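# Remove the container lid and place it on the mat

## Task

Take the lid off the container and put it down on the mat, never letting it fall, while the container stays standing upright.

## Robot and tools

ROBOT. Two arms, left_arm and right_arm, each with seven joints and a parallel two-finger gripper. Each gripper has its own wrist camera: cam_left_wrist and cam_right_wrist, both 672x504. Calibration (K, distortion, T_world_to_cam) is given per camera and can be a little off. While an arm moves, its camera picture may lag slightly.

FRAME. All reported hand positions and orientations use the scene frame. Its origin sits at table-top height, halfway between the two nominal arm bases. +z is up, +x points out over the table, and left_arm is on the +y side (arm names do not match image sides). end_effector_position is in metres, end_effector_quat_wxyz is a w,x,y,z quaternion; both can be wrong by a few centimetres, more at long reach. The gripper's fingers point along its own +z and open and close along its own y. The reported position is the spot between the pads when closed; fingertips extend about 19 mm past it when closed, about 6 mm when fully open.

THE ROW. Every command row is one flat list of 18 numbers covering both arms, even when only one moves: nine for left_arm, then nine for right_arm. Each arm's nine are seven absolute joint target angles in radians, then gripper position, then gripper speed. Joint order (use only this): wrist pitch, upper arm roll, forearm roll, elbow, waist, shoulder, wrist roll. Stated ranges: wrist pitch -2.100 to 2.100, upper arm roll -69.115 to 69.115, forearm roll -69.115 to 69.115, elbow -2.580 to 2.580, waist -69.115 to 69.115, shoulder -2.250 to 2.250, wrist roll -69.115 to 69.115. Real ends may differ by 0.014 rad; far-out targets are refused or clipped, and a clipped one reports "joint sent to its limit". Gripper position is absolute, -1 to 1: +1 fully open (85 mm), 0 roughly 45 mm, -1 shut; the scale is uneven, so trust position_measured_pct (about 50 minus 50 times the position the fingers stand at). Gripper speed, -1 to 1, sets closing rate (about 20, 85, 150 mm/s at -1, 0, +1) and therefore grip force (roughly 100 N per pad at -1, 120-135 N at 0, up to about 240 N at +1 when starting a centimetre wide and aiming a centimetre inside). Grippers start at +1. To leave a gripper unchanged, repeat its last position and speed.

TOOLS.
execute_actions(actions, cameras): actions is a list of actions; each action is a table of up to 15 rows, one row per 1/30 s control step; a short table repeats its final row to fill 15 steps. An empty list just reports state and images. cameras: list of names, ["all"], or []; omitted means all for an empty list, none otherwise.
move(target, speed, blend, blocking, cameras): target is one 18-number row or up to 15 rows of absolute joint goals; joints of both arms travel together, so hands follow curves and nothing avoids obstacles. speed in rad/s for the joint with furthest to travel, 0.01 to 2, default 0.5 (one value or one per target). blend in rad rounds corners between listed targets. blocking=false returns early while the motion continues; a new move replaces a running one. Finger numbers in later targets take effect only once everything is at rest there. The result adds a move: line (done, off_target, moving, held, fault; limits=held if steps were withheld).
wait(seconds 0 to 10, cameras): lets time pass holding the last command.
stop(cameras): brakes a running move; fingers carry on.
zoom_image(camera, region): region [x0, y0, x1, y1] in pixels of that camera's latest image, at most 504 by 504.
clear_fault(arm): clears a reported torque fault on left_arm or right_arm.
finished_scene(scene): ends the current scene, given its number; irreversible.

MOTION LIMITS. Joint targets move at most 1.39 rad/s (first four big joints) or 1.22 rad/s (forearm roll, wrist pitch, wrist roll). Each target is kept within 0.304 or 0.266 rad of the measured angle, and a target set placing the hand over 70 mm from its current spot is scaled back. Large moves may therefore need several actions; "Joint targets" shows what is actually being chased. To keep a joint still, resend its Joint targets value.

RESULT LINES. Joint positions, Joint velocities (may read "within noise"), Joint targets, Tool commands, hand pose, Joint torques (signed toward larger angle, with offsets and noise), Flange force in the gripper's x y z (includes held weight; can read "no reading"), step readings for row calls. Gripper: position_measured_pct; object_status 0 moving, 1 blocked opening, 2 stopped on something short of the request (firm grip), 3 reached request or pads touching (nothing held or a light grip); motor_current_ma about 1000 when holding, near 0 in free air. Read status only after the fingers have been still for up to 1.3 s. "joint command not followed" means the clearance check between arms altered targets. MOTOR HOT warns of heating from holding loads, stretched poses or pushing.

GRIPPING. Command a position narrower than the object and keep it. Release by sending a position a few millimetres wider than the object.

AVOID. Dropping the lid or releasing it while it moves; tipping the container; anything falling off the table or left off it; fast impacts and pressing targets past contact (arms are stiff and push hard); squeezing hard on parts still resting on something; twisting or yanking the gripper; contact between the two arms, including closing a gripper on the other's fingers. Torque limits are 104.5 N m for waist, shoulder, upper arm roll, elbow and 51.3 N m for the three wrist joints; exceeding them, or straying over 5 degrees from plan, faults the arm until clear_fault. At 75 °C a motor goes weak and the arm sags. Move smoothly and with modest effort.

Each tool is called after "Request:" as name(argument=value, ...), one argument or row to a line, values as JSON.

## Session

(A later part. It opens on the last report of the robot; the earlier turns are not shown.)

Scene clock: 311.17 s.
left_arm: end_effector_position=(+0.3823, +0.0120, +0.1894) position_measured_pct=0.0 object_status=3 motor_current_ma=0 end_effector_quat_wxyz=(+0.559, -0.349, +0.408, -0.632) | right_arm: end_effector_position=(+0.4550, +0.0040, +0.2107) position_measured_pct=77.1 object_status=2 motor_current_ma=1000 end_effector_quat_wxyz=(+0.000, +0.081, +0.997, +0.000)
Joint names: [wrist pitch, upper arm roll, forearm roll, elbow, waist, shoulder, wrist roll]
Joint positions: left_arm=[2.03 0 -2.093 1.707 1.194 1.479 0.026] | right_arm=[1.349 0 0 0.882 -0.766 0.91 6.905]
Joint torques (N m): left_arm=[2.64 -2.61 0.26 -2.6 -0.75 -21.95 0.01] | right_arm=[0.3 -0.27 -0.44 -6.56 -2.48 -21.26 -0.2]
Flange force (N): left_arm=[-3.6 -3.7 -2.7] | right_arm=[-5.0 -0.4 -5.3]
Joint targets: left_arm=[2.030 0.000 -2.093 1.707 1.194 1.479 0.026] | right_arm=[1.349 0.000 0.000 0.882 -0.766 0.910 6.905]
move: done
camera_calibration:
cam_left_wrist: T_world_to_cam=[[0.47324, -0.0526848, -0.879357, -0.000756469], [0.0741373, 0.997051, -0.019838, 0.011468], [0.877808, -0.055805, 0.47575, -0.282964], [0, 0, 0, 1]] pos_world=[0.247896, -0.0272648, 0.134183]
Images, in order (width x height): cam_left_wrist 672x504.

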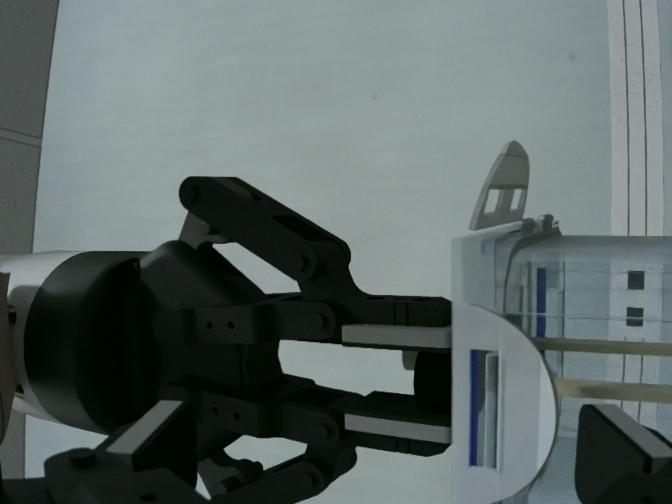

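Request:
move(
  target=[
    [2.0206,0,-2.125,1.6977,1.17,1.4693,0.006,1,0,1.3486,0,0,0.8825,-0.7656,0.9105,6.9051,-0.56,-1],
  ],
  speed=0.04,
  cameras=["cam_left_wrist"],
)

Request:
move(
  target=[
    [2.0182,0,-2.1331,1.6931,1.164,1.4691,0.0,1,0,1.3486,0,0,0.8825,-0.7656,0.9105,6.9051,-0.56,-1],
  ],
  speed=0.03,
  cameras=["cam_left_wrist"],
)

Scene clock: 322.63 s.
left_arm: end_effector_position=(+0.3940, +0.0104, +0.1931) position_measured_pct=0.0 object_status=3 motor_current_ma=0 end_effector_quat_wxyz=(+0.559, -0.349, +0.409, -0.631) | right_arm: end_effector_position=(+0.4550, +0.0040, +0.2107) position_measured_pct=77.1 object_status=2 motor_current_ma=1000 end_effector_quat_wxyz=(+0.000, +0.081, +0.997, +0.000)
Joint names: [wrist pitch, upper arm roll, forearm roll, elbow, waist, shoulder, wrist roll]
Joint positions: left_arm=[2.021 0 -2.125 1.698 1.17 1.469 0.006] | right_arm=[1.349 0 0 0.882 -0.766 0.91 6.905]
Joint torques (N m): left_arm=[2.63 -2.45 0.21 -2.86 -0.72 -22.31 0.08] | right_arm=[0.3 -0.22 -0.44 -6.56 -2.45 -21.28 -0.21]
Flange force (N): left_arm=[-3.5 -3.4 -2.8] | right_arm=[-5.0 -0.3 -5.2]
Joint targets: left_arm=[2.021 0.000 -2.125 1.698 1.170 1.469 0.006] | right_arm=[1.349 0.000 0.000 0.882 -0.766 0.910 6.905]
move: done
camera_calibration:
cam_left_wrist: T_world_to_cam=[[0.473086, -0.0511904, -0.879528, -0.00293733], [0.0734365, 0.997128, -0.0185344, 0.0122768], [0.87795, -0.0558211, 0.475487, -0.295133], [0, 0, 0, 1]] pos_world=[0.2596, -0.0288666, 0.137976]
Images, in order (width x height): cam_left_wrist 672x504.

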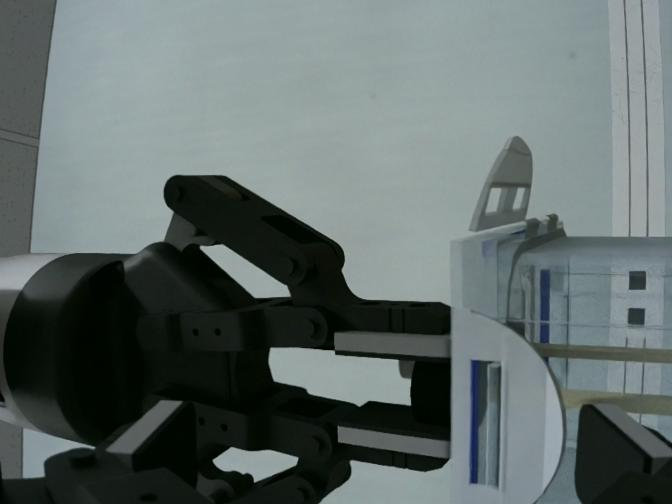

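Scene clock: 323.33 s.
left_arm: end_effector_position=(+0.3969, +0.0099, +0.1932) position_measured_pct=0.0 object_status=3 motor_current_ma=0 end_effector_quat_wxyz=(+0.560, -0.349, +0.409, -0.631) | right_arm: end_effector_position=(+0.4550, +0.0040, +0.2107) position_measured_pct=77.1 object_status=2 motor_current_ma=1000 end_effector_quat_wxyz=(+0.000, +0.081, +0.997, +0.000)
Joint names: [wrist pitch, upper arm roll, forearm roll, elbow, waist, shoulder, wrist roll]
Joint positions: left_arm=[2.018 0 -2.133 1.693 1.164 1.469 0] | right_arm=[1.349 0 0 0.882 -0.766 0.91 6.905]
Joint torques (N m): left_arm=[2.66 -2.47 0.22 -2.84 -0.76 -22.34 0.08] | right_arm=[0.31 -0.26 -0.41 -6.55 -2.5 -21.29 -0.21]
Flange force (N): left_arm=[-3.2 -3.3 -2.7] | right_arm=[-5.1 -0.3 -5.2]
Joint targets: left_arm=[2.018 0.000 -2.133 1.693 1.164 1.469 0.000] | right_arm=[1.349 0.000 0.000 0.882 -0.766 0.910 6.905]
move: done
camera_calibration:
cam_left_wrist: T_world_to_cam=[[0.473263, -0.0499077, -0.879506, -0.00448902], [0.0729243, 0.997187, -0.0173448, 0.0125266], [0.877897, -0.0559287, 0.475571, -0.297747], [0, 0, 0, 1]] pos_world=[0.262603, -0.029368, 0.137869]
Images, in order (width x height): cam_left_wrist 672x504.

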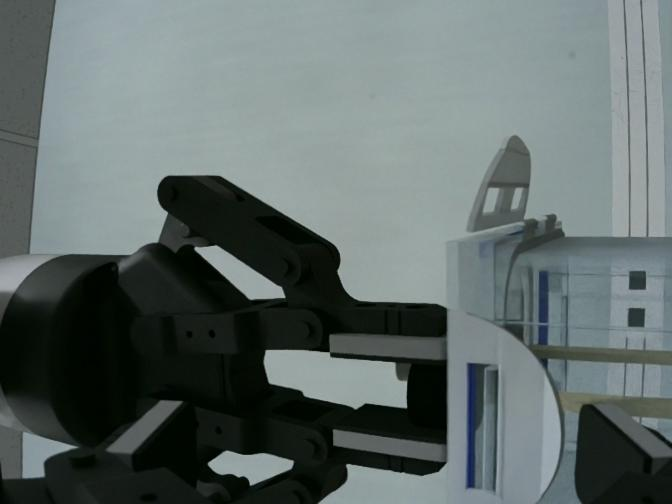

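Request:
move(
  target=[
    [2.0168,0,-2.1385,1.6901,1.16,1.469,-0.004,1,0,1.3486,0,0,0.8825,-0.7656,0.9105,6.9051,-0.56,-1],
  ],
  speed=0.03,
)

Request:
move(
  target=[
    [2.0155,0,-2.1438,1.6871,1.156,1.4689,-0.008,1,0,1.3486,0,0,0.8825,-0.7656,0.9105,6.9051,-0.56,-1],
  ],
  speed=0.03,
  cameras=["cam_left_wrist"],
)

Scene clock: 330.90 s.
left_arm: end_effector_position=(+0.3988, +0.0096, +0.1933) position_measured_pct=0.0 object_status=3 motor_current_ma=0 end_effector_quat_wxyz=(+0.560, -0.348, +0.409, -0.631) | right_arm: end_effector_position=(+0.4550, +0.0040, +0.2107) position_measured_pct=77.1 object_status=2 motor_current_ma=1000 end_effector_quat_wxyz=(+0.000, +0.081, +0.997, +0.000)
Joint names: [wrist pitch, upper arm roll, forearm roll, elbow, waist, shoulder, wrist roll]
Joint positions: left_arm=[2.017 0 -2.138 1.69 1.16 1.469 -0.004] | right_arm=[1.349 0 0 0.882 -0.766 0.91 6.905]
Joint torques (N m): left_arm=[2.63 -2.54 0.22 -2.96 -0.73 -22.24 0.04] | right_arm=[0.33 -0.26 -0.43 -6.5 -2.48 -21.25 -0.17]
Flange force (N): left_arm=[-3.6 -3.8 -2.8] | right_arm=[-5.1 -0.2 -5.3]
Joint targets: left_arm=[2.017 0.000 -2.138 1.690 1.160 1.469 -0.004] | right_arm=[1.349 0.000 0.000 0.882 -0.766 0.910 6.905]
move: done
camera_calibration:
cam_left_wrist: T_world_to_cam=[[0.473541, -0.0488516, -0.879416, -0.00537572], [0.0725222, 0.997233, -0.0163452, 0.0126596], [0.877781, -0.056037, 0.475773, -0.299479], [0, 0, 0, 1]] pos_world=[0.264505, -0.0296691, 0.137963]
cam_right_wrist: T_world_to_cam=[[0.285838, 0.958229, 0.0097036, -0.124053], [0.957941, -0.285991, 0.0236221, -0.392299], [0.0254105, 0.00254339, -0.999674, 0.354838], [0, 0, 0, 1]] pos_world=[0.402242, 0.00577494, 0.365193]

Scene clock: 331.60 s.
left_arm: end_effector_position=(+0.4007, +0.0093, +0.1934) position_measured_pct=0.0 object_status=3 motor_current_ma=0 end_effector_quat_wxyz=(+0.560, -0.348, +0.409, -0.631) | right_arm: end_effector_position=(+0.4550, +0.0040, +0.2107) position_measured_pct=77.1 object_status=2 motor_current_ma=1000 end_effector_quat_wxyz=(+0.000, +0.081, +0.997, +0.000)
Joint names: [wrist pitch, upper arm roll, forearm roll, elbow, waist, shoulder, wrist roll]
Joint positions: left_arm=[2.016 0 -2.144 1.687 1.156 1.469 -0.008] | right_arm=[1.349 0 0 0.882 -0.766 0.91 6.905]
Joint torques (N m): left_arm=[2.61 -2.53 0.21 -2.97 -0.69 -22.34 0.03] | right_arm=[0.31 -0.23 -0.44 -6.56 -2.49 -21.25 -0.21]
Flange force (N): left_arm=[-3.6 -3.6 -2.9] | right_arm=[-5.0 -0.4 -5.2]
Joint targets: left_arm=[2.016 0.000 -2.144 1.687 1.156 1.469 -0.008] | right_arm=[1.349 0.000 0.000 0.882 -0.766 0.910 6.905]
move: done
camera_calibration:
cam_left_wrist: T_world_to_cam=[[0.474002, -0.0479491, -0.879217, -0.0064664], [0.0721944, 0.997271, -0.0154659, 0.0127816], [0.877559, -0.0561437, 0.47617, -0.301249], [0, 0, 0, 1]] pos_world=[0.266506, -0.02997, 0.137958]
Images, in order (width x height): cam_left_wrist 672x504.

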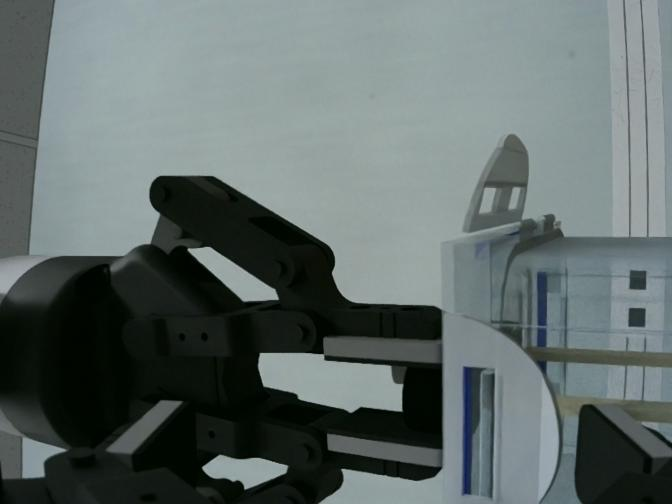

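Request:
move(
  target=[
    [2.0139,0,-2.1492,1.6843,1.152,1.4688,-0.012,1,0,1.3486,0,0,0.8825,-0.7656,0.9105,6.9051,-0.56,-1],
  ],
  speed=0.02,
)

Request:
move(
  target=[
    [2.0129,0,-2.152,1.6829,1.15,1.4688,-0.014,1,0,1.3486,0,0,0.8825,-0.7656,0.9105,6.9051,-0.56,-1],
  ],
  speed=0.02,
  cameras=["cam_left_wrist"],
)

Scene clock: 339.30 s.
left_arm: end_effector_position=(+0.4026, +0.0091, +0.1934) position_measured_pct=0.0 object_status=3 motor_current_ma=0 end_effector_quat_wxyz=(+0.561, -0.348, +0.409, -0.630) | right_arm: end_effector_position=(+0.4551, +0.0039, +0.2107) position_measured_pct=77.1 object_status=2 motor_current_ma=1000 end_effector_quat_wxyz=(+0.000, +0.081, +0.997, +0.000)
Joint names: [wrist pitch, upper arm roll, forearm roll, elbow, waist, shoulder, wrist roll]
Joint positions: left_arm=[2.014 0 -2.149 1.684 1.152 1.469 -0.012] | right_arm=[1.349 0 0 0.882 -0.766 0.91 6.905]
Joint torques (N m): left_arm=[1.57 -4.23 0.31 -4.09 -4.49 -23.02 0.06] | right_arm=[2.12 -2.62 -2.14 -5.09 -5.45 -22 -0.3]
Flange force (N): left_arm=[-3.2 -8.3 -11.5] | right_arm=[-12.2 1.2 -2.9]
Joint targets: left_arm=[2.014 0.000 -2.149 1.684 1.152 1.469 -0.012] | right_arm=[1.349 0.000 0.000 0.882 -0.766 0.910 6.905]
move: done
camera_calibration:
cam_left_wrist: T_world_to_cam=[[0.474119, -0.0468458, -0.879214, -0.007469], [0.0719469, 0.997305, -0.0143403, 0.0127553], [0.877517, -0.0564578, 0.476211, -0.302882], [0, 0, 0, 1]] pos_world=[0.268407, -0.0301709, 0.137852]
cam_right_wrist: T_world_to_cam=[[0.285954, 0.958194, 0.00973607, -0.124111], [0.957904, -0.286108, 0.0237161, -0.392318], [0.0255102, 0.00254449, -0.999671, 0.354797], [0, 0, 0, 1]] pos_world=[0.402242, 0.00577449, 0.365193]

Scene clock: 340.00 s.
left_arm: end_effector_position=(+0.4036, +0.0089, +0.1933) position_measured_pct=0.0 object_status=3 motor_current_ma=0 end_effector_quat_wxyz=(+0.561, -0.348, +0.410, -0.630) | right_arm: end_effector_position=(+0.4551, +0.0039, +0.2107) position_measured_pct=77.1 object_status=2 motor_current_ma=1000 end_effector_quat_wxyz=(+0.000, +0.081, +0.997, +0.000)
Joint names: [wrist pitch, upper arm roll, forearm roll, elbow, waist, shoulder, wrist roll]
Joint positions: left_arm=[2.013 0 -2.152 1.683 1.15 1.469 -0.014] | right_arm=[1.349 0 0 0.882 -0.766 0.91 6.905]
Joint torques (N m): left_arm=[0.62 -5.07 0.27 -4.79 -6.94 -22.95 -0.01] | right_arm=[3.34 -4.89 -3.73 -3.37 -8.46 -20.79 -0.29]
Flange force (N): left_arm=[-3.6 -12.4 -17.1] | right_arm=[-18.0 0.9 -3.8]
Joint targets: left_arm=[2.013 0.000 -2.152 1.683 1.150 1.469 -0.014] | right_arm=[1.349 0.000 0.000 0.882 -0.766 0.910 6.905]
move: done
camera_calibration:
cam_left_wrist: T_world_to_cam=[[0.473967, -0.0461694, -0.879331, -0.00787376], [0.0718031, 0.997325, -0.0136623, 0.0127295], [0.87761, -0.0566632, 0.476014, -0.303769], [0, 0, 0, 1]] pos_world=[0.269408, -0.0302714, 0.137848]
Images, in order (width x height): cam_left_wrist 672x504.

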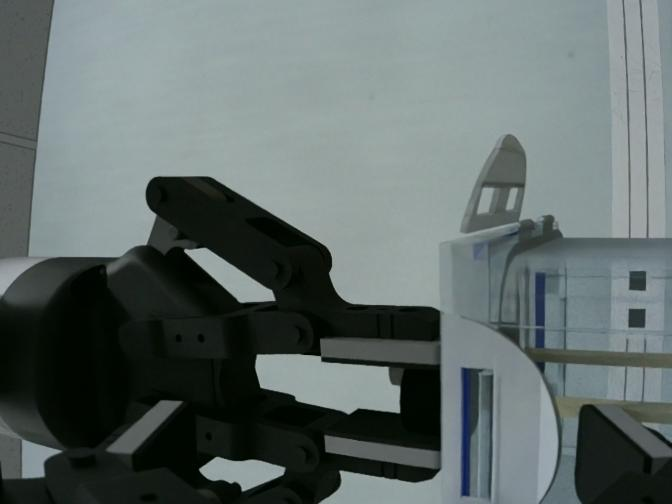

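Request:
move(
  target=[
    [2.0136,0,-2.1503,1.6940,1.1512,1.4566,-0.013,1,0,1.3486,0,0,0.8825,-0.7656,0.9105,6.9051,-0.56,-1],
  ],
  speed=0.03,
)

Request:
move(
  target=[
    [2.0136,0,-2.1503,1.7022,1.1512,1.4468,-0.013,1,0,1.3486,0,0,0.8825,-0.7656,0.9105,6.9051,-0.56,-1],
  ],
  speed=0.03,
  cameras=["cam_left_wrist"],
)

Scene clock: 350.53 s.
left_arm: end_effector_position=(+0.4030, +0.0092, +0.1987) position_measured_pct=0.0 object_status=3 motor_current_ma=0 end_effector_quat_wxyz=(+0.561, -0.348, +0.409, -0.631) | right_arm: end_effector_position=(+0.4550, +0.0040, +0.2107) position_measured_pct=77.1 object_status=2 motor_current_ma=1000 end_effector_quat_wxyz=(+0.000, +0.081, +0.997, +0.000)
Joint names: [wrist pitch, upper arm roll, forearm roll, elbow, waist, shoulder, wrist roll]
Joint positions: left_arm=[2.014 0 -2.15 1.694 1.151 1.457 -0.013] | right_arm=[1.349 0 0 0.883 -0.766 0.91 6.905]
Joint torques (N m): left_arm=[3.46 -5.31 0.21 -4.96 -3.99 -26.48 0.06] | right_arm=[2.26 -3.23 -2.64 -4.75 -6.4 -21.57 -0.27]
Flange force (N): left_arm=[-3.3 -2.1 -13.2] | right_arm=[-13.7 0.6 -3.4]
Joint targets: left_arm=[2.014 0.000 -2.150 1.694 1.151 1.457 -0.013] | right_arm=[1.349 0.000 0.000 0.882 -0.766 0.910 6.905]
move: done
camera_calibration:
cam_left_wrist: T_world_to_cam=[[0.474825, -0.047771, -0.878783, -0.00326946], [0.0716858, 0.997307, -0.0154807, 0.0129362], [0.877156, -0.0556456, 0.476971, -0.305742], [0, 0, 0, 1]] pos_world=[0.268809, -0.0300708, 0.143157]
cam_right_wrist: T_world_to_cam=[[0.285838, 0.958229, 0.0097036, -0.124025], [0.957941, -0.285991, 0.0236221, -0.392203], [0.0254105, 0.00254339, -0.999674, 0.354841], [0, 0, 0, 1]] pos_world=[0.402142, 0.00577494, 0.365193]

Scene clock: 351.23 s.
left_arm: end_effector_position=(+0.4028, +0.0094, +0.2030) position_measured_pct=0.0 object_status=3 motor_current_ma=0 end_effector_quat_wxyz=(+0.560, -0.348, +0.408, -0.631) | right_arm: end_effector_position=(+0.4551, +0.0040, +0.2108) position_measured_pct=77.1 object_status=2 motor_current_ma=1000 end_effector_quat_wxyz=(+0.000, +0.081, +0.997, +0.000)
Joint names: [wrist pitch, upper arm roll, forearm roll, elbow, waist, shoulder, wrist roll]
Joint positions: left_arm=[2.013 0 -2.15 1.702 1.151 1.447 -0.013] | right_arm=[1.349 0 0 0.882 -0.766 0.91 6.905]
Joint torques (N m): left_arm=[8.56 -9.95 -0.07 -8.65 -4.72 -37.78 0.09] | right_arm=[2.46 -5 -3.73 0.34 -8.57 -11.25 -0.3]
Flange force (N): left_arm=[-4.4 13.4 -24.4] | right_arm=[-16.6 -1.2 -19.3]
Joint targets: left_arm=[2.014 0.000 -2.150 1.702 1.151 1.447 -0.013] | right_arm=[1.349 0.000 0.000 0.883 -0.766 0.911 6.905]
move: done
camera_calibration:
cam_left_wrist: T_world_to_cam=[[0.475336, -0.049089, -0.878434, 0.00033462], [0.0717881, 0.997277, -0.0168844, 0.0131879], [0.87687, -0.0550353, 0.477566, -0.307701], [0, 0, 0, 1]] pos_world=[0.268708, -0.03007, 0.147464]
Images, in order (width x height): cam_left_wrist 672x504.

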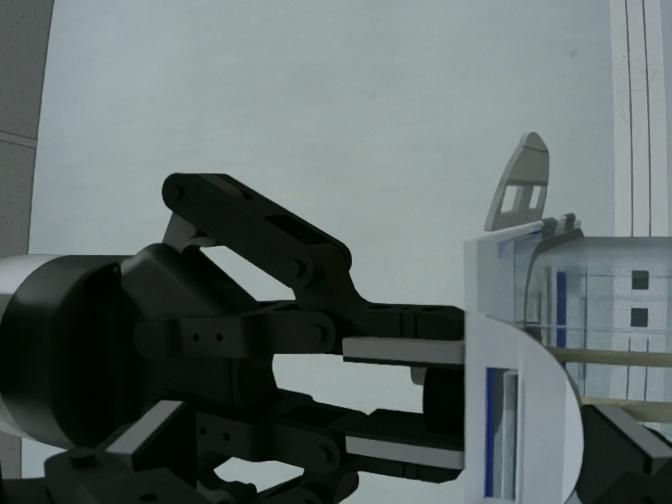

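Request:
move(
  target=[
    [2.0170,0,-2.138,1.7087,1.1605,1.4472,-0.004,1,0,1.3486,0,0,0.8825,-0.7656,0.9105,6.9051,-0.56,-1],
  ],
  speed=0.03,
  cameras=["cam_left_wrist"],
)

Request:
move(
  target=[
    [2.0205,0,-2.1255,1.7157,1.17,1.4473,0.006,1,0,1.3486,0,0,0.8825,-0.7656,0.9105,6.9051,-0.56,-1],
  ],
  speed=0.03,
  cameras=["cam_left_wrist"],
)

Scene clock: 359.50 s.
left_arm: end_effector_position=(+0.3984, +0.0098, +0.2032) position_measured_pct=0.0 object_status=3 motor_current_ma=0 end_effector_quat_wxyz=(+0.560, -0.349, +0.407, -0.632) | right_arm: end_effector_position=(+0.4549, +0.0039, +0.2104) position_measured_pct=77.1 object_status=2 motor_current_ma=1000 end_effector_quat_wxyz=(+0.000, +0.081, +0.997, +0.000)
Joint names: [wrist pitch, upper arm roll, forearm roll, elbow, waist, shoulder, wrist roll]
Joint positions: left_arm=[2.017 0 -2.138 1.709 1.161 1.447 -0.004] | right_arm=[1.349 0 0 0.883 -0.766 0.911 6.905]
Joint velocities: left_arm=[-0.003 0 0 0.001 -0.001 0.005 0] | right_arm=[within noise]
Joint torques (N m): left_arm=[2.75 -2.54 0.22 -3.05 -0.68 -22.5 0.08] | right_arm=[0.32 1.24 0.62 -4.48 -0.31 -16.99 -0.32]
Flange force (N): left_arm=[-3.5 -3.2 -2.8] | right_arm=[-2.4 1.6 -12.0]
Joint targets: left_arm=[2.017 0.000 -2.138 1.709 1.161 1.447 -0.004] | right_arm=[1.349 0.000 0.000 0.883 -0.766 0.911 6.905]
move: done
camera_calibration:
cam_left_wrist: T_world_to_cam=[[0.475407, -0.0518185, -0.878239, 0.00256041], [0.0728084, 0.997157, -0.0194224, 0.0131152], [0.876748, -0.0547097, 0.477828, -0.303821], [0, 0, 0, 1]] pos_world=[0.264202, -0.0295672, 0.147677]
Images, in order (width x height): cam_left_wrist 672x504.

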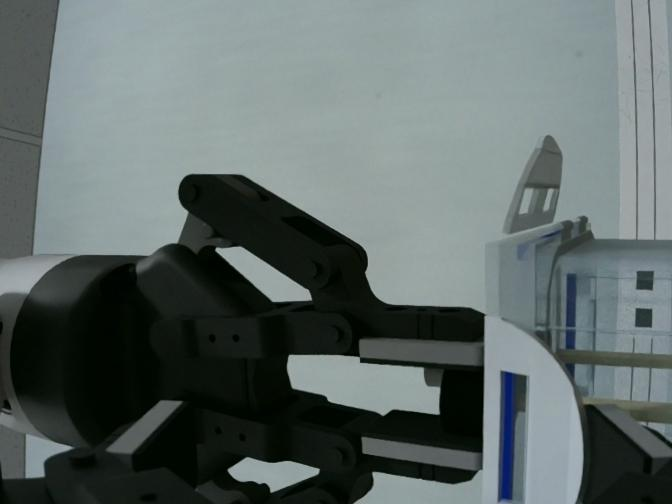

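Scene clock: 360.20 s.
left_arm: end_effector_position=(+0.3938, +0.0106, +0.2028) position_measured_pct=0.0 object_status=3 motor_current_ma=0 end_effector_quat_wxyz=(+0.559, -0.349, +0.407, -0.632) | right_arm: end_effector_position=(+0.4550, +0.0040, +0.2107) position_measured_pct=77.1 object_status=2 motor_current_ma=1000 end_effector_quat_wxyz=(+0.000, +0.081, +0.997, +0.000)
Joint names: [wrist pitch, upper arm roll, forearm roll, elbow, waist, shoulder, wrist roll]
Joint positions: left_arm=[2.021 0 -2.126 1.716 1.17 1.447 0.006] | right_arm=[1.349 0 0 0.882 -0.766 0.91 6.905]
Joint torques (N m): left_arm=[2.87 -2.58 0.25 -2.88 -0.52 -22.56 0.04] | right_arm=[-0.35 1.16 0.56 -5.63 -0.51 -17.92 -0.26]
Flange force (N): left_arm=[-3.5 -2.5 -2.6] | right_arm=[-1.3 -0.3 -10.9]
Joint targets: left_arm=[2.021 0.000 -2.126 1.716 1.170 1.447 0.006] | right_arm=[1.349 0.000 0.000 0.882 -0.766 0.910 6.905]
move: done
camera_calibration:
cam_left_wrist: T_world_to_cam=[[0.474407, -0.0545654, -0.878613, 0.00494723], [0.0739034, 0.997022, -0.022015, 0.0128424], [0.877198, -0.0544884, 0.477027, -0.299696], [0, 0, 0, 1]] pos_world=[0.259597, -0.0288641, 0.147593]
Images, in order (width x height): cam_left_wrist 672x504.

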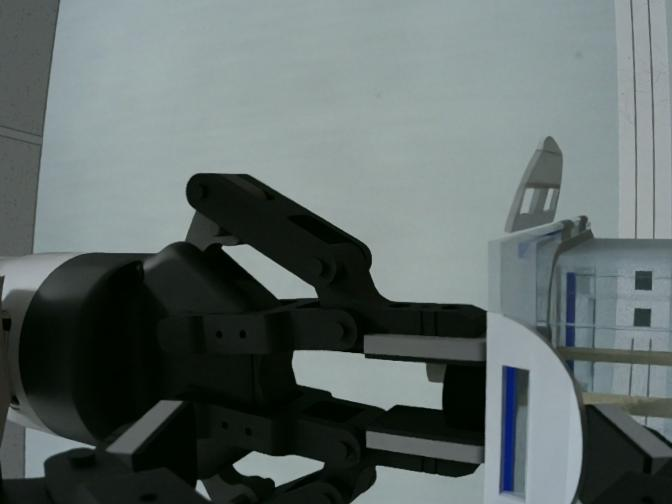

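Request:
move(
  target=[
    [2.0295,0,-2.0945,1.744,1.1925,1.4326,0.026,1,0,1.3486,0,0,0.8825,-0.7656,0.9105,6.9051,-0.56,-1],
    [2.0345,0,-2.077,1.7795,1.2052,1.4006,0.037,1,0,1.3486,0,0,0.8825,-0.7656,0.9105,6.9051,-0.56,-1],
    [2.032,0,-2.0855,1.803,1.199,1.3656,0.032,1,0,1.3486,0,0,0.8825,-0.7656,0.9105,6.9051,-0.56,-1],
    [2.052,0,-2.0075,1.838,1.259,1.366,0.072,1,0,1.3486,0,0,0.8825,-0.7656,0.9105,6.9051,-0.56,-1],
  ],
  speed=[0.05,0.05,0.05,0.1],
  cameras=["cam_left_wrist"],
)

Scene clock: 372.83 s.
left_arm: end_effector_position=(+0.3513, +0.0193, +0.2415) position_measured_pct=0.0 object_status=3 motor_current_ma=0 end_effector_quat_wxyz=(+0.557, -0.352, +0.396, -0.640) | right_arm: end_effector_position=(+0.4550, +0.0040, +0.2107) position_measured_pct=77.1 object_status=2 motor_current_ma=1000 end_effector_quat_wxyz=(+0.000, +0.081, +0.997, +0.000)
Joint names: [wrist pitch, upper arm roll, forearm roll, elbow, waist, shoulder, wrist roll]
Joint positions: left_arm=[2.052 0 -2.008 1.838 1.259 1.366 0.072] | right_arm=[1.349 0 0 0.882 -0.766 0.91 6.905]
Joint torques (N m): left_arm=[2.55 -2.62 0.34 -2.28 -0.65 -21.38 0.1] | right_arm=[-0.09 1.42 0.72 -5.67 -0.17 -18.69 -0.29]
Flange force (N): left_arm=[-3.7 -3.0 -2.6] | right_arm=[-1.6 1.0 -9.6]
Joint targets: left_arm=[2.052 0.000 -2.008 1.838 1.259 1.366 0.072] | right_arm=[1.349 0.000 0.000 0.882 -0.766 0.910 6.905]
move: done
camera_calibration:
cam_left_wrist: T_world_to_cam=[[0.485501, -0.074883, -0.871023, 0.0542919], [0.0750618, 0.996216, -0.0438072, 0.0129562], [0.871008, -0.0441122, 0.489285, -0.281303], [0, 0, 0, 1]] pos_world=[0.217686, -0.0212505, 0.185494]
Images, in order (width x height): cam_left_wrist 672x504.

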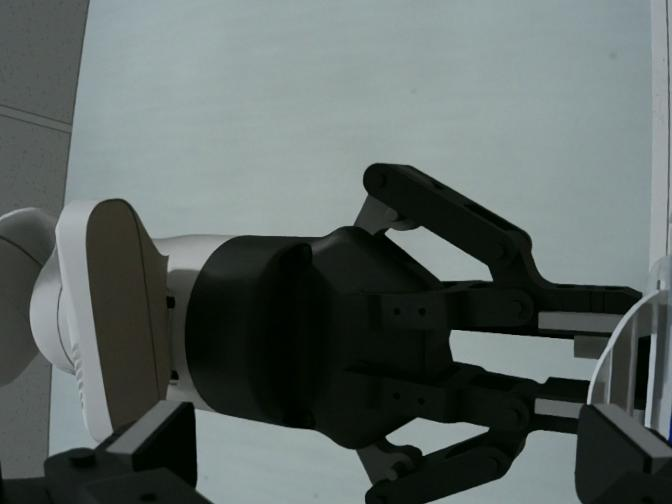

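Request:
move(
  target=[2.06,0,-1.65,1.85,1.58,1.45,0.165,1,0,1.3486,0,0,0.8825,-0.7656,0.9105,6.9051,-0.56,-1],
  speed=0.3,
  cameras=["cam_left_wrist","cam_right_wrist"],
)

Scene clock: 379.23 s.
left_arm: end_effector_position=(+0.2232, +0.0249, +0.2146) position_measured_pct=0.0 object_status=3 motor_current_ma=0 end_effector_quat_wxyz=(+0.561, -0.339, +0.398, -0.642) | right_arm: end_effector_position=(+0.4550, +0.0040, +0.2107) position_measured_pct=77.1 object_status=2 motor_current_ma=1000 end_effector_quat_wxyz=(+0.000, +0.081, +0.997, +0.000)
Joint names: [wrist pitch, upper arm roll, forearm roll, elbow, waist, shoulder, wrist roll]
Joint positions: left_arm=[2.06 0 -1.65 1.85 1.58 1.45 0.165] | right_arm=[1.349 0 0 0.882 -0.766 0.91 6.905]
Joint torques (N m): left_arm=[2.58 -2.83 0.59 -0.59 -0.79 -19.98 0.05] | right_arm=[-0.09 1.38 0.71 -5.7 -0.22 -18.68 -0.3]
Flange force (N): left_arm=[-4.2 -2.8 -1.3] | right_arm=[-1.6 0.7 -9.6]
Joint targets: left_arm=[2.060 0.000 -1.650 1.850 1.580 1.450 0.165] | right_arm=[1.349 0.000 0.000 0.882 -0.766 0.910 6.905]
move: done
camera_calibration:
cam_left_wrist: T_world_to_cam=[[0.501138, -0.0641663, -0.862985, 0.0879334], [0.083216, 0.996199, -0.0257474, 0.010178], [0.861357, -0.0589112, 0.504573, -0.157019], [0, 0, 0, 1]] pos_world=[0.0903356, -0.0137471, 0.155375]
cam_right_wrist: T_world_to_cam=[[0.285838, 0.958229, 0.0097036, -0.124053], [0.957941, -0.285991, 0.0236221, -0.392299], [0.0254105, 0.00254339, -0.999674, 0.354838], [0, 0, 0, 1]] pos_world=[0.402242, 0.00577494, 0.365193]

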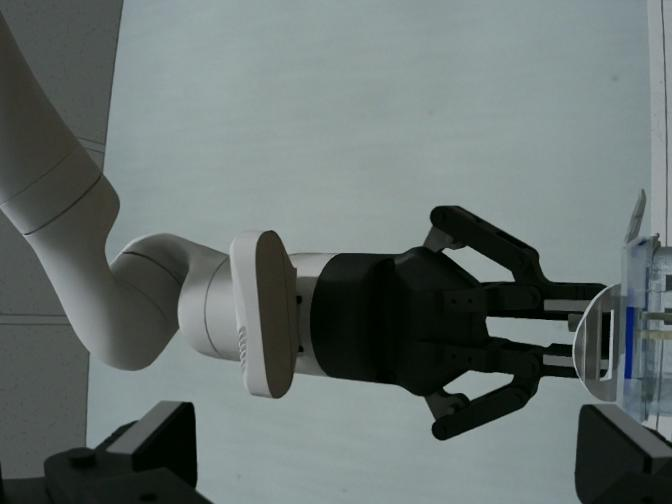

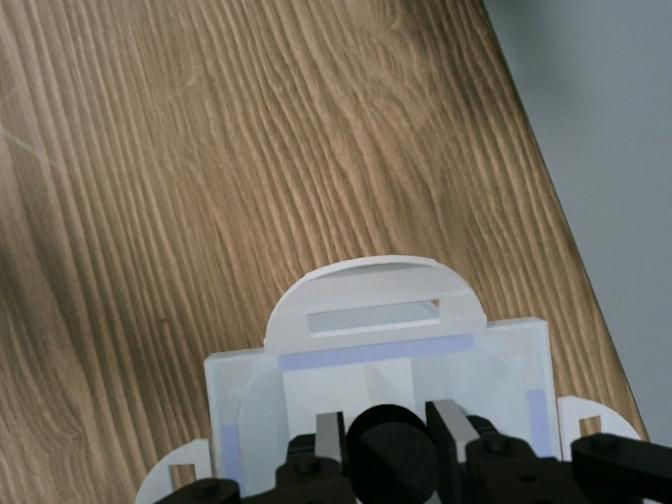

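Request:
move(
  target=[2.06,0,-1.65,1.85,1.58,1.45,0.165,1,0,1.3486,0,0,0.8825,-0.7656,0.9105,6.9051,-0.3,-1],
  speed=0.3,
)

Request:
move(
  target=[
    [2.06,0,-1.65,1.85,1.58,1.45,0.165,1,0,1.3486,0,0,0.8825,-0.7656,0.9105,6.9051,0.6,-0.5],
    [2.056,0,-1.7,2.05,1.61,1.2,0.165,1,0,1.412,0,0,0.833,-0.7656,0.8965,6.9051,0.6,-0.5],
    [2.052,0,-1.74,2.24,1.65,0.92,0.165,1,0,1.4818,0,0,0.7732,-0.7656,0.8866,6.9051,0.6,-0.5],
    [2.049,0,-1.7756,2.4,1.671,0.7,0.165,1,0,1.6059,0,0,0.652,-0.7656,0.8837,6.9051,0.6,-0.5],
  ],
  speed=[0.2,0.25,0.25,0.25],
  blend=[0,0.05,0.05,0],
  cameras=["cam_right_wrist"],
)

Request:
move(
  target=[2.049,0,-1.7756,2.4,1.671,0.7,0.165,1,0,0.85,0,0,2.0,-0.7,-0.3,6.84,0.6,-0.5],
  speed=0.6,
  cameras=["cam_left_wrist","cam_right_wrist"],
)

Scene clock: 398.53 s.
left_arm: end_effector_position=(+0.2231, +0.0249, +0.2145) position_measured_pct=0.0 object_status=3 motor_current_ma=0 end_effector_quat_wxyz=(+0.561, -0.339, +0.398, -0.642) | right_arm: end_effector_position=(+0.4550, +0.0039, +0.2107) position_measured_pct=64.9 object_status=0 motor_current_ma=0 end_effector_quat_wxyz=(+0.000, +0.081, +0.997, +0.000)
Joint names: [wrist pitch, upper arm roll, forearm roll, elbow, waist, shoulder, wrist roll]
Joint positions: left_arm=[2.06 0 -1.65 1.85 1.58 1.45 0.165] | right_arm=[1.349 0 0 0.883 -0.766 0.91 6.905]
Joint torques (N m): left_arm=[2.53 -2.82 0.62 -0.63 -0.74 -19.94 0.09] | right_arm=[0.18 0.25 -0.1 -8.52 -1.76 -25.34 -0.24]
Flange force (N): left_arm=[-4.2 -2.9 -1.1] | right_arm=[-4.3 0.5 0.8]
Joint targets: left_arm=[2.060 0.000 -1.650 1.850 1.580 1.450 0.165] | right_arm=[1.349 0.000 0.000 0.882 -0.766 0.910 6.905]
move: done
camera_calibration:
cam_left_wrist: T_world_to_cam=[[0.501128, -0.0642159, -0.862987, 0.0879343], [0.0833266, 0.99619, -0.0257408, 0.0101667], [0.861352, -0.0590103, 0.50457, -0.157019], [0, 0, 0, 1]] pos_world=[0.090335, -0.0137469, 0.155375]
cam_right_wrist: T_world_to_cam=[[0.285838, 0.958229, 0.0097036, -0.124053], [0.957941, -0.285991, 0.0236221, -0.392299], [0.0254105, 0.00254339, -0.999674, 0.354838], [0, 0, 0, 1]] pos_world=[0.402242, 0.00577494, 0.365193]

Scene clock: 402.90 s.
left_arm: end_effector_position=(+0.1876, +0.0817, +0.4864) position_measured_pct=0.0 object_status=3 motor_current_ma=0 end_effector_quat_wxyz=(-0.448, +0.356, -0.374, +0.730) | right_arm: end_effector_position=(+0.4554, +0.0043, +0.2999) position_measured_pct=19.9 object_status=3 motor_current_ma=0 end_effector_quat_wxyz=(+0.000, +0.081, +0.997, +0.000)
Joint names: [wrist pitch, upper arm roll, forearm roll, elbow, waist, shoulder, wrist roll]
Joint positions: left_arm=[2.049 0 -1.776 2.4 1.671 0.7 0.165] | right_arm=[1.606 0 0 0.652 -0.766 0.884 6.905]
Joint torques (N m): left_arm=[2.53 -2.16 0.04 -2.57 -0.67 -14.49 0.06] | right_arm=[0.17 0.29 -0.13 -8.75 -1.72 -25.28 -0.3]
Flange force (N): left_arm=[-4.4 -1.5 -3.0] | right_arm=[-5.0 1.4 0.0]
Joint targets: left_arm=[2.049 0.000 -1.776 2.400 1.671 0.700 0.165] | right_arm=[1.606 0.000 0.000 0.652 -0.766 0.884 6.905]
move: done
camera_calibration:
cam_right_wrist: T_world_to_cam=[[0.285836, 0.958229, 0.00973212, -0.1254], [0.957939, -0.28599, 0.0237179, -0.394622], [0.0255104, 0.00254337, -0.999671, 0.443959], [0, 0, 0, 1]] pos_world=[0.402542, 0.00617494, 0.454393]
Images, in order (width x height): cam_right_wrist 672x504.

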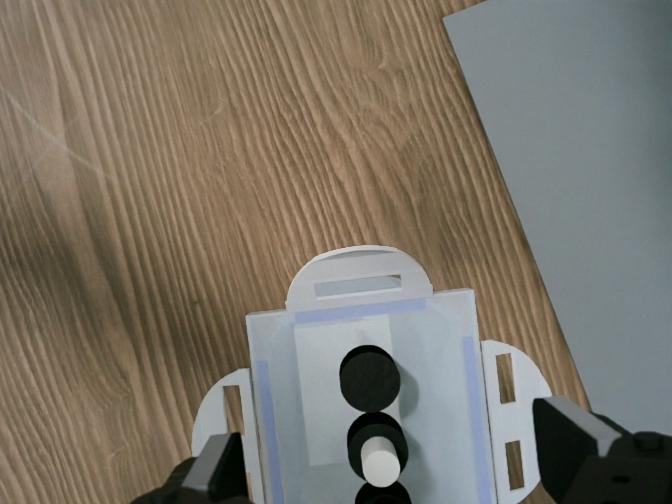

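Scene clock: 405.57 s.
left_arm: end_effector_position=(+0.1876, +0.0817, +0.4864) position_measured_pct=0.0 object_status=3 motor_current_ma=0 end_effector_quat_wxyz=(-0.448, +0.356, -0.374, +0.730) | right_arm: end_effector_position=(+0.2737, -0.2111, +0.4363) position_measured_pct=19.9 object_status=3 motor_current_ma=0 end_effector_quat_wxyz=(+0.189, +0.140, +0.946, +0.222)
Joint names: [wrist pitch, upper arm roll, forearm roll, elbow, waist, shoulder, wrist roll]
Joint positions: left_arm=[2.049 0 -1.776 2.4 1.671 0.7 0.165] | right_arm=[0.85 0 0 2 -0.7 -0.3 6.84]
Joint torques (N m): left_arm=[2.54 -2.06 0.08 -2.46 -0.62 -14.63 0.05] | right_arm=[-1.52 -0.14 -0.13 -10.34 -1.74 -5.21 -0.28]
Flange force (N): left_arm=[-4.2 -0.8 -2.9] | right_arm=[-1.2 1.0 1.3]
Joint targets: left_arm=[2.049 0.000 -1.776 2.400 1.671 0.700 0.165] | right_arm=[0.850 0.000 0.000 2.000 -0.700 -0.300 6.840]
move: done
camera_calibration:
cam_left_wrist: T_world_to_cam=[[0.437003, -0.335191, -0.834671, 0.364343], [0.28961, 0.930986, -0.22224, 0.0257744], [0.85156, -0.144609, 0.503919, -0.251016], [0, 0, 0, 1]] pos_world=[0.0470714, 0.0618296, 0.436326]
cam_right_wrist: T_world_to_cam=[[0.288188, 0.807276, 0.515027, -0.121284], [0.849413, -0.463825, 0.251722, -0.392667], [0.442092, 0.364927, -0.81938, 0.469289], [0, 0, 0, 1]] pos_world=[0.16102, -0.255476, 0.545833]

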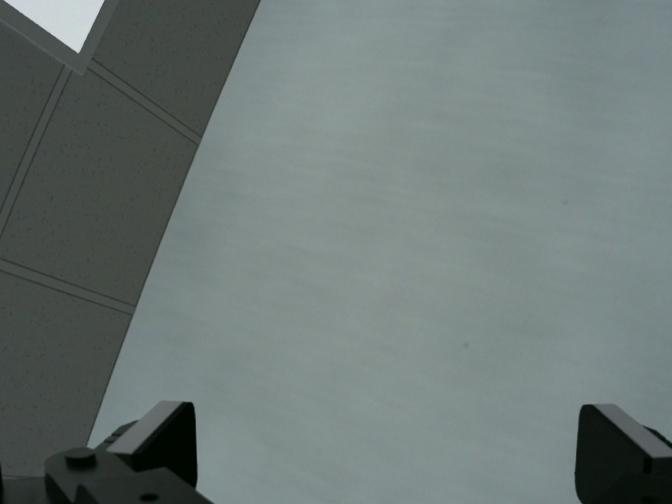

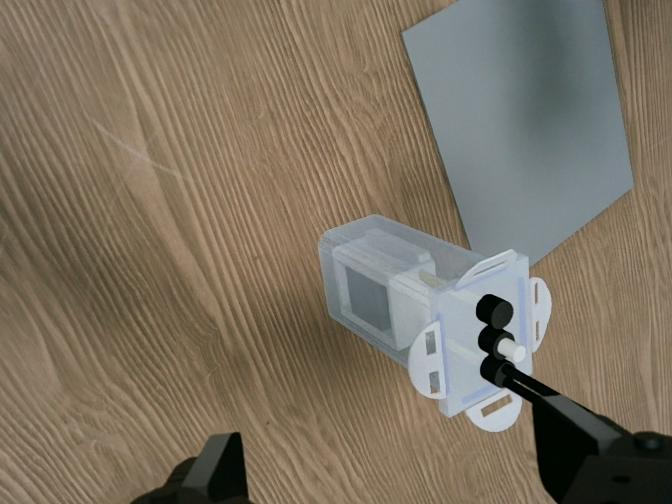

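Request:
move(
  target=[
    [1.0639,0,-1.9118,2.0456,1.2327,0.6152,1.1686,1,0,0.85,0,0,2.0,-0.7,-0.3,6.84,0.6,-0.5],
    [1.0639,0,-1.9118,2.0256,1.2327,0.7352,1.1686,1,0,0.85,0,0,2.0,-0.7,-0.3,6.84,0.6,-0.5],
  ],
  speed=[0.5,0.15],
  cameras=["cam_left_wrist","cam_right_wrist"],
)

Scene clock: 437.13 s.
left_arm: end_effector_position=(+0.3758, +0.0113, +0.2469) position_measured_pct=0.0 object_status=3 motor_current_ma=0 end_effector_quat_wxyz=(+0.034, +0.817, -0.065, +0.573) | right_arm: end_effector_position=(+0.2736, -0.2111, +0.4363) position_measured_pct=19.9 object_status=3 motor_current_ma=0 end_effector_quat_wxyz=(+0.189, +0.140, +0.946, +0.222)
Joint names: [wrist pitch, upper arm roll, forearm roll, elbow, waist, shoulder, wrist roll]
Joint positions: left_arm=[1.064 0 -1.912 2.026 1.233 0.735 1.169] | right_arm=[0.85 0 0 2 -0.7 -0.3 6.84]
Joint torques (N m): left_arm=[2.56 -2.07 -0.7 -6.32 -0.68 -18.97 0.05] | right_arm=[-1.57 -0.1 -0.11 -10.31 -1.72 -5 -0.3]
Flange force (N): left_arm=[-2.6 -3.8 -2.8] | right_arm=[-1.0 0.8 0.7]
Joint targets: left_arm=[1.064 0.000 -1.912 2.026 1.233 0.735 1.169] | right_arm=[0.850 0.000 0.000 2.000 -0.700 -0.300 6.840]
move: done
camera_calibration:
cam_left_wrist: T_world_to_cam=[[-0.0888215, -0.995384, -0.0363594, 0.0665758], [-0.398688, 0.0689808, -0.914489, 0.422835], [0.912775, -0.0667302, -0.402975, -0.100757], [0, 0, 0, 1]] pos_world=[0.266461, 0.0303774, 0.348496]
cam_right_wrist: T_world_to_cam=[[0.288165, 0.807257, 0.515069, -0.121308], [0.849402, -0.463834, 0.251744, -0.392679], [0.442129, 0.364957, -0.819346, 0.469273], [0, 0, 0, 1]] pos_world=[0.16102, -0.255476, 0.545833]

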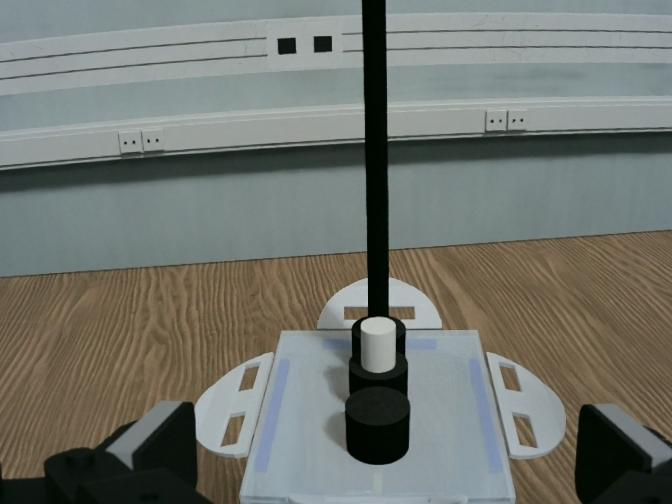

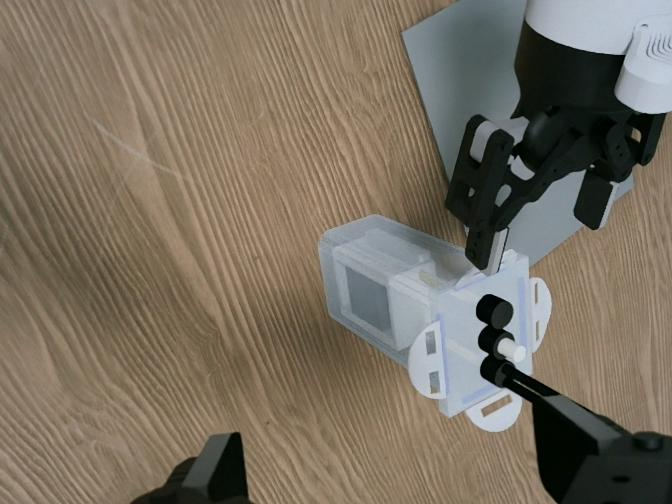

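Request:
move(
  target=[0.9629,0,-2.0467,1.8541,1.0525,0.8226,1.1125,1,0,0.85,0,0,2.0,-0.7,-0.3,6.84,0.6,-0.5],
  speed=0.1,
  cameras=["cam_left_wrist","cam_right_wrist"],
)

Scene clock: 446.73 s.
left_arm: end_effector_position=(+0.4682, -0.0043, +0.2319) position_measured_pct=0.0 object_status=3 motor_current_ma=0 end_effector_quat_wxyz=(+0.034, +0.817, -0.065, +0.573) | right_arm: end_effector_position=(+0.2736, -0.2111, +0.4363) position_measured_pct=19.9 object_status=3 motor_current_ma=0 end_effector_quat_wxyz=(+0.189, +0.140, +0.946, +0.222)
Joint names: [wrist pitch, upper arm roll, forearm roll, elbow, waist, shoulder, wrist roll]
Joint positions: left_arm=[0.963 0 -2.047 1.854 1.053 0.823 1.112] | right_arm=[0.85 0 0 2 -0.7 -0.3 6.84]
Joint torques (N m): left_arm=[2.46 -2.03 -0.76 -7.51 -0.71 -21.5 0.07] | right_arm=[-1.55 -0.12 -0.13 -10.3 -1.74 -5.04 -0.31]
Flange force (N): left_arm=[-2.9 -3.5 -3.6] | right_arm=[-1.1 0.8 0.8]
Joint targets: left_arm=[0.963 0.000 -2.047 1.854 1.053 0.823 1.112] | right_arm=[0.850 0.000 0.000 2.000 -0.700 -0.300 6.840]
move: done
camera_calibration:
cam_left_wrist: T_world_to_cam=[[-0.088795, -0.995378, -0.0365917, 0.0588758], [-0.398471, 0.0691676, -0.914569, 0.446972], [0.912872, -0.0666284, -0.402771, -0.19228], [0, 0, 0, 1]] pos_world=[0.35886, 0.0148763, 0.333497]
cam_right_wrist: T_world_to_cam=[[0.288165, 0.807257, 0.515069, -0.121308], [0.849402, -0.463834, 0.251744, -0.392679], [0.442129, 0.364957, -0.819346, 0.469273], [0, 0, 0, 1]] pos_world=[0.16102, -0.255476, 0.545833]

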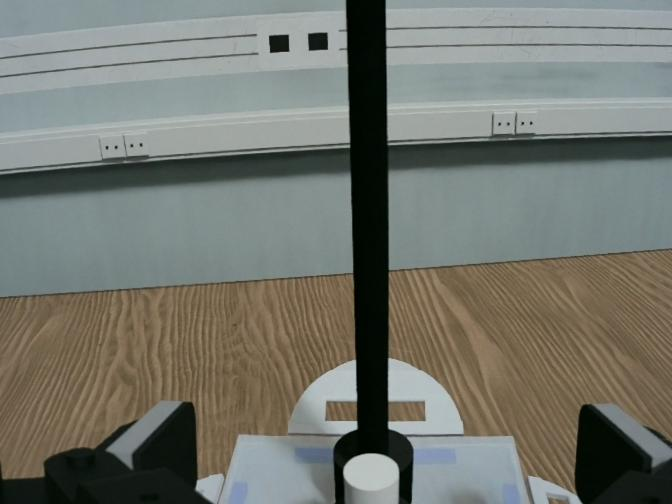

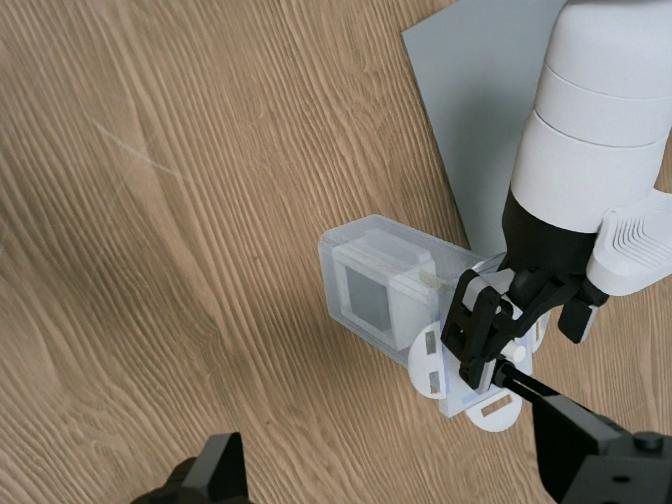

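Request:
move(
  target=[
    [0.965,0,-2.0563,1.8648,1.0472,0.8196,1.1215,1,0,0.85,0,0,2.0,-0.7,-0.3,6.84,0.6,-0.5],
    [0.991,0,-2.0887,1.8639,1.0478,0.8754,1.1803,1,0,0.85,0,0,2.0,-0.7,-0.3,6.84,0.6,-0.5],
  ],
  speed=[0.05,0.05],
  cameras=["cam_left_wrist","cam_right_wrist"],
)

Scene clock: 461.60 s.
left_arm: end_effector_position=(+0.4685, -0.0005, +0.2070) position_measured_pct=0.0 object_status=3 motor_current_ma=0 end_effector_quat_wxyz=(+0.034, +0.817, -0.065, +0.573) | right_arm: end_effector_position=(+0.2736, -0.2111, +0.4363) position_measured_pct=19.9 object_status=3 motor_current_ma=0 end_effector_quat_wxyz=(+0.189, +0.140, +0.946, +0.222)
Joint names: [wrist pitch, upper arm roll, forearm roll, elbow, waist, shoulder, wrist roll]
Joint positions: left_arm=[0.991 0 -2.089 1.864 1.048 0.875 1.18] | right_arm=[0.85 0 0 2 -0.7 -0.3 6.84]
Joint torques (N m): left_arm=[2.57 -2.1 -0.6 -6.95 -0.73 -21.63 0] | right_arm=[-1.55 -0.08 -0.08 -10.28 -1.73 -4.98 -0.28]
Flange force (N): left_arm=[-2.6 -3.7 -3.7] | right_arm=[-0.9 0.8 0.7]
Joint targets: left_arm=[0.991 0.000 -2.089 1.864 1.048 0.875 1.180] | right_arm=[0.850 0.000 0.000 2.000 -0.700 -0.300 6.840]
move: done
camera_calibration:
cam_left_wrist: T_world_to_cam=[[-0.0885478, -0.995412, -0.0362565, 0.0614811], [-0.398601, 0.0687689, -0.914543, 0.424017], [0.91284, -0.0665289, -0.402861, -0.202339], [0, 0, 0, 1]] pos_world=[0.359161, 0.0185785, 0.308496]
cam_right_wrist: T_world_to_cam=[[0.288165, 0.807257, 0.515069, -0.121308], [0.849402, -0.463834, 0.251744, -0.392679], [0.442129, 0.364957, -0.819346, 0.469273], [0, 0, 0, 1]] pos_world=[0.16102, -0.255476, 0.545833]

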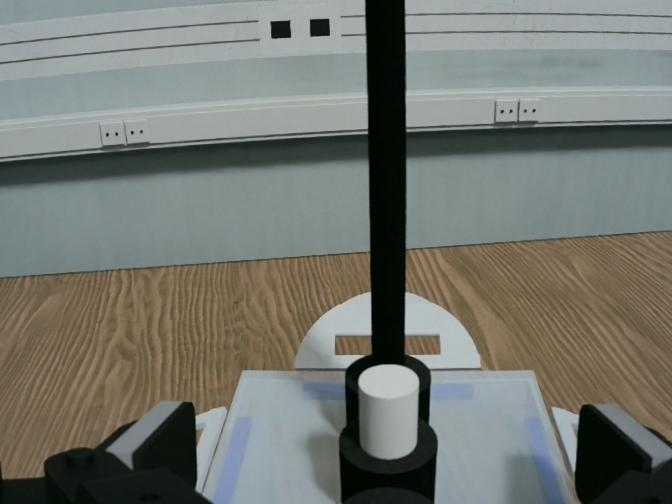

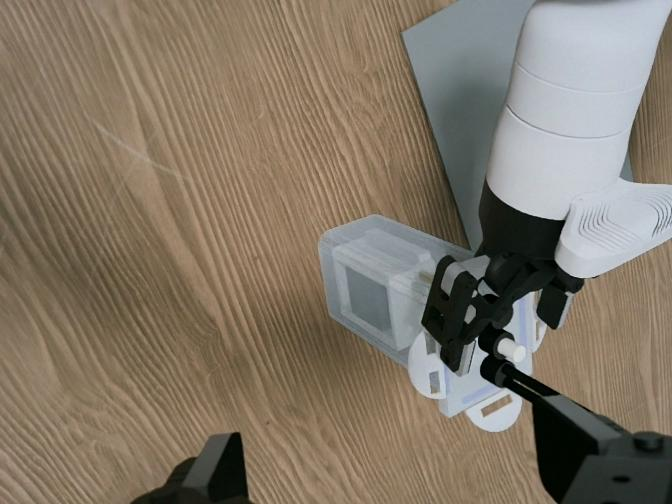

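Request:
move(
  target=[0.991,0,-2.0887,1.8639,1.0478,0.8754,1.1803,-0.25,-1,0.85,0,0,2.0,-0.7,-0.3,6.84,0.6,-0.5],
  speed=0.05,
  cameras=["cam_left_wrist"],
)

Request:
move(
  target=[0.991,0,-2.0887,1.8639,1.0478,0.8754,1.1803,-0.44,-1,0.85,0,0,2.0,-0.7,-0.3,6.84,0.6,-0.5],
  speed=0.05,
  cameras=["cam_left_wrist"],
)

Scene clock: 470.10 s.
left_arm: end_effector_position=(+0.4685, -0.0005, +0.2069) position_measured_pct=62.3 object_status=0 motor_current_ma=0 end_effector_quat_wxyz=(+0.034, +0.817, -0.065, +0.573) | right_arm: end_effector_position=(+0.2736, -0.2111, +0.4363) position_measured_pct=19.9 object_status=3 motor_current_ma=0 end_effector_quat_wxyz=(+0.189, +0.140, +0.946, +0.222)
Joint names: [wrist pitch, upper arm roll, forearm roll, elbow, waist, shoulder, wrist roll]
Joint positions: left_arm=[0.991 0 -2.089 1.864 1.048 0.875 1.18] | right_arm=[0.85 0 0 2 -0.7 -0.3 6.84]
Joint torques (N m): left_arm=[2.56 -2.13 -0.65 -6.91 -0.77 -21.66 0.06] | right_arm=[-1.54 -0.13 -0.09 -10.32 -1.74 -4.96 -0.32]
Flange force (N): left_arm=[-2.5 -3.2 -3.7] | right_arm=[-1.1 0.5 0.7]
Joint targets: left_arm=[0.991 0.000 -2.089 1.864 1.048 0.875 1.180] | right_arm=[0.850 0.000 0.000 2.000 -0.700 -0.300 6.840]
move: done
camera_calibration:
cam_left_wrist: T_world_to_cam=[[-0.0885867, -0.995405, -0.0363478, 0.0615225], [-0.398591, 0.0688678, -0.914539, 0.424011], [0.91284, -0.0665281, -0.40286, -0.202339], [0, 0, 0, 1]] pos_world=[0.359161, 0.0185779, 0.308496]
Images, in order (width x height): cam_left_wrist 672x504.

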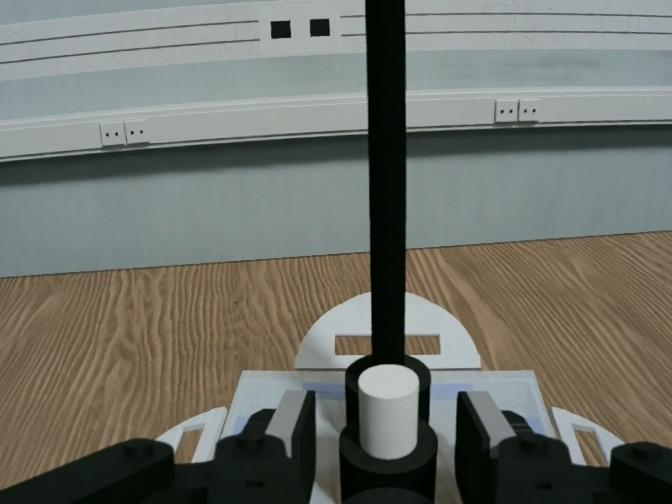

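Scene clock: 470.80 s.
left_arm: end_effector_position=(+0.4685, -0.0005, +0.2069) position_measured_pct=72.3 object_status=0 motor_current_ma=0 end_effector_quat_wxyz=(+0.034, +0.817, -0.065, +0.573) | right_arm: end_effector_position=(+0.2736, -0.2111, +0.4363) position_measured_pct=19.9 object_status=3 motor_current_ma=0 end_effector_quat_wxyz=(+0.189, +0.140, +0.946, +0.222)
Joint names: [wrist pitch, upper arm roll, forearm roll, elbow, waist, shoulder, wrist roll]
Joint positions: left_arm=[0.991 0 -2.089 1.864 1.048 0.875 1.18] | right_arm=[0.85 0 0 2 -0.7 -0.3 6.84]
Joint torques (N m): left_arm=[2.53 -2.09 -0.62 -6.92 -0.66 -21.7 0.05] | right_arm=[-1.54 -0.13 -0.1 -10.28 -1.77 -5 -0.31]
Flange force (N): left_arm=[-2.6 -3.4 -3.5] | right_arm=[-1.2 0.7 0.7]
Joint targets: left_arm=[0.991 0.000 -2.089 1.864 1.048 0.875 1.180] | right_arm=[0.850 0.000 0.000 2.000 -0.700 -0.300 6.840]
move: done
camera_calibration:
cam_left_wrist: T_world_to_cam=[[-0.0885867, -0.995405, -0.0363478, 0.0615225], [-0.398591, 0.0688678, -0.914539, 0.424011], [0.91284, -0.0665281, -0.40286, -0.202339], [0, 0, 0, 1]] pos_world=[0.359161, 0.0185779, 0.308496]
Images, in order (width x height): cam_left_wrist 672x504.

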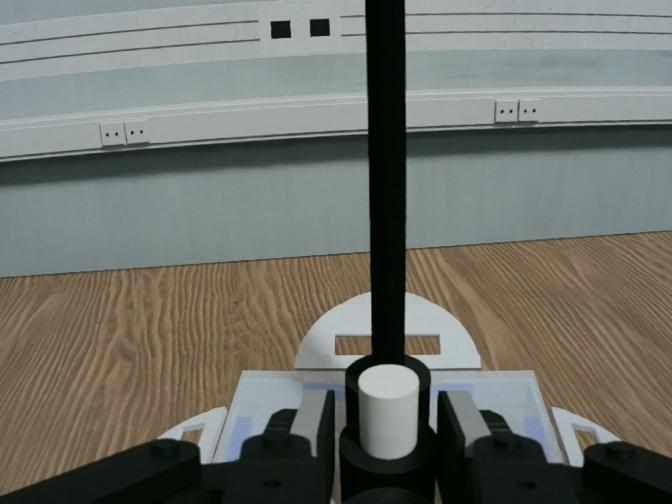

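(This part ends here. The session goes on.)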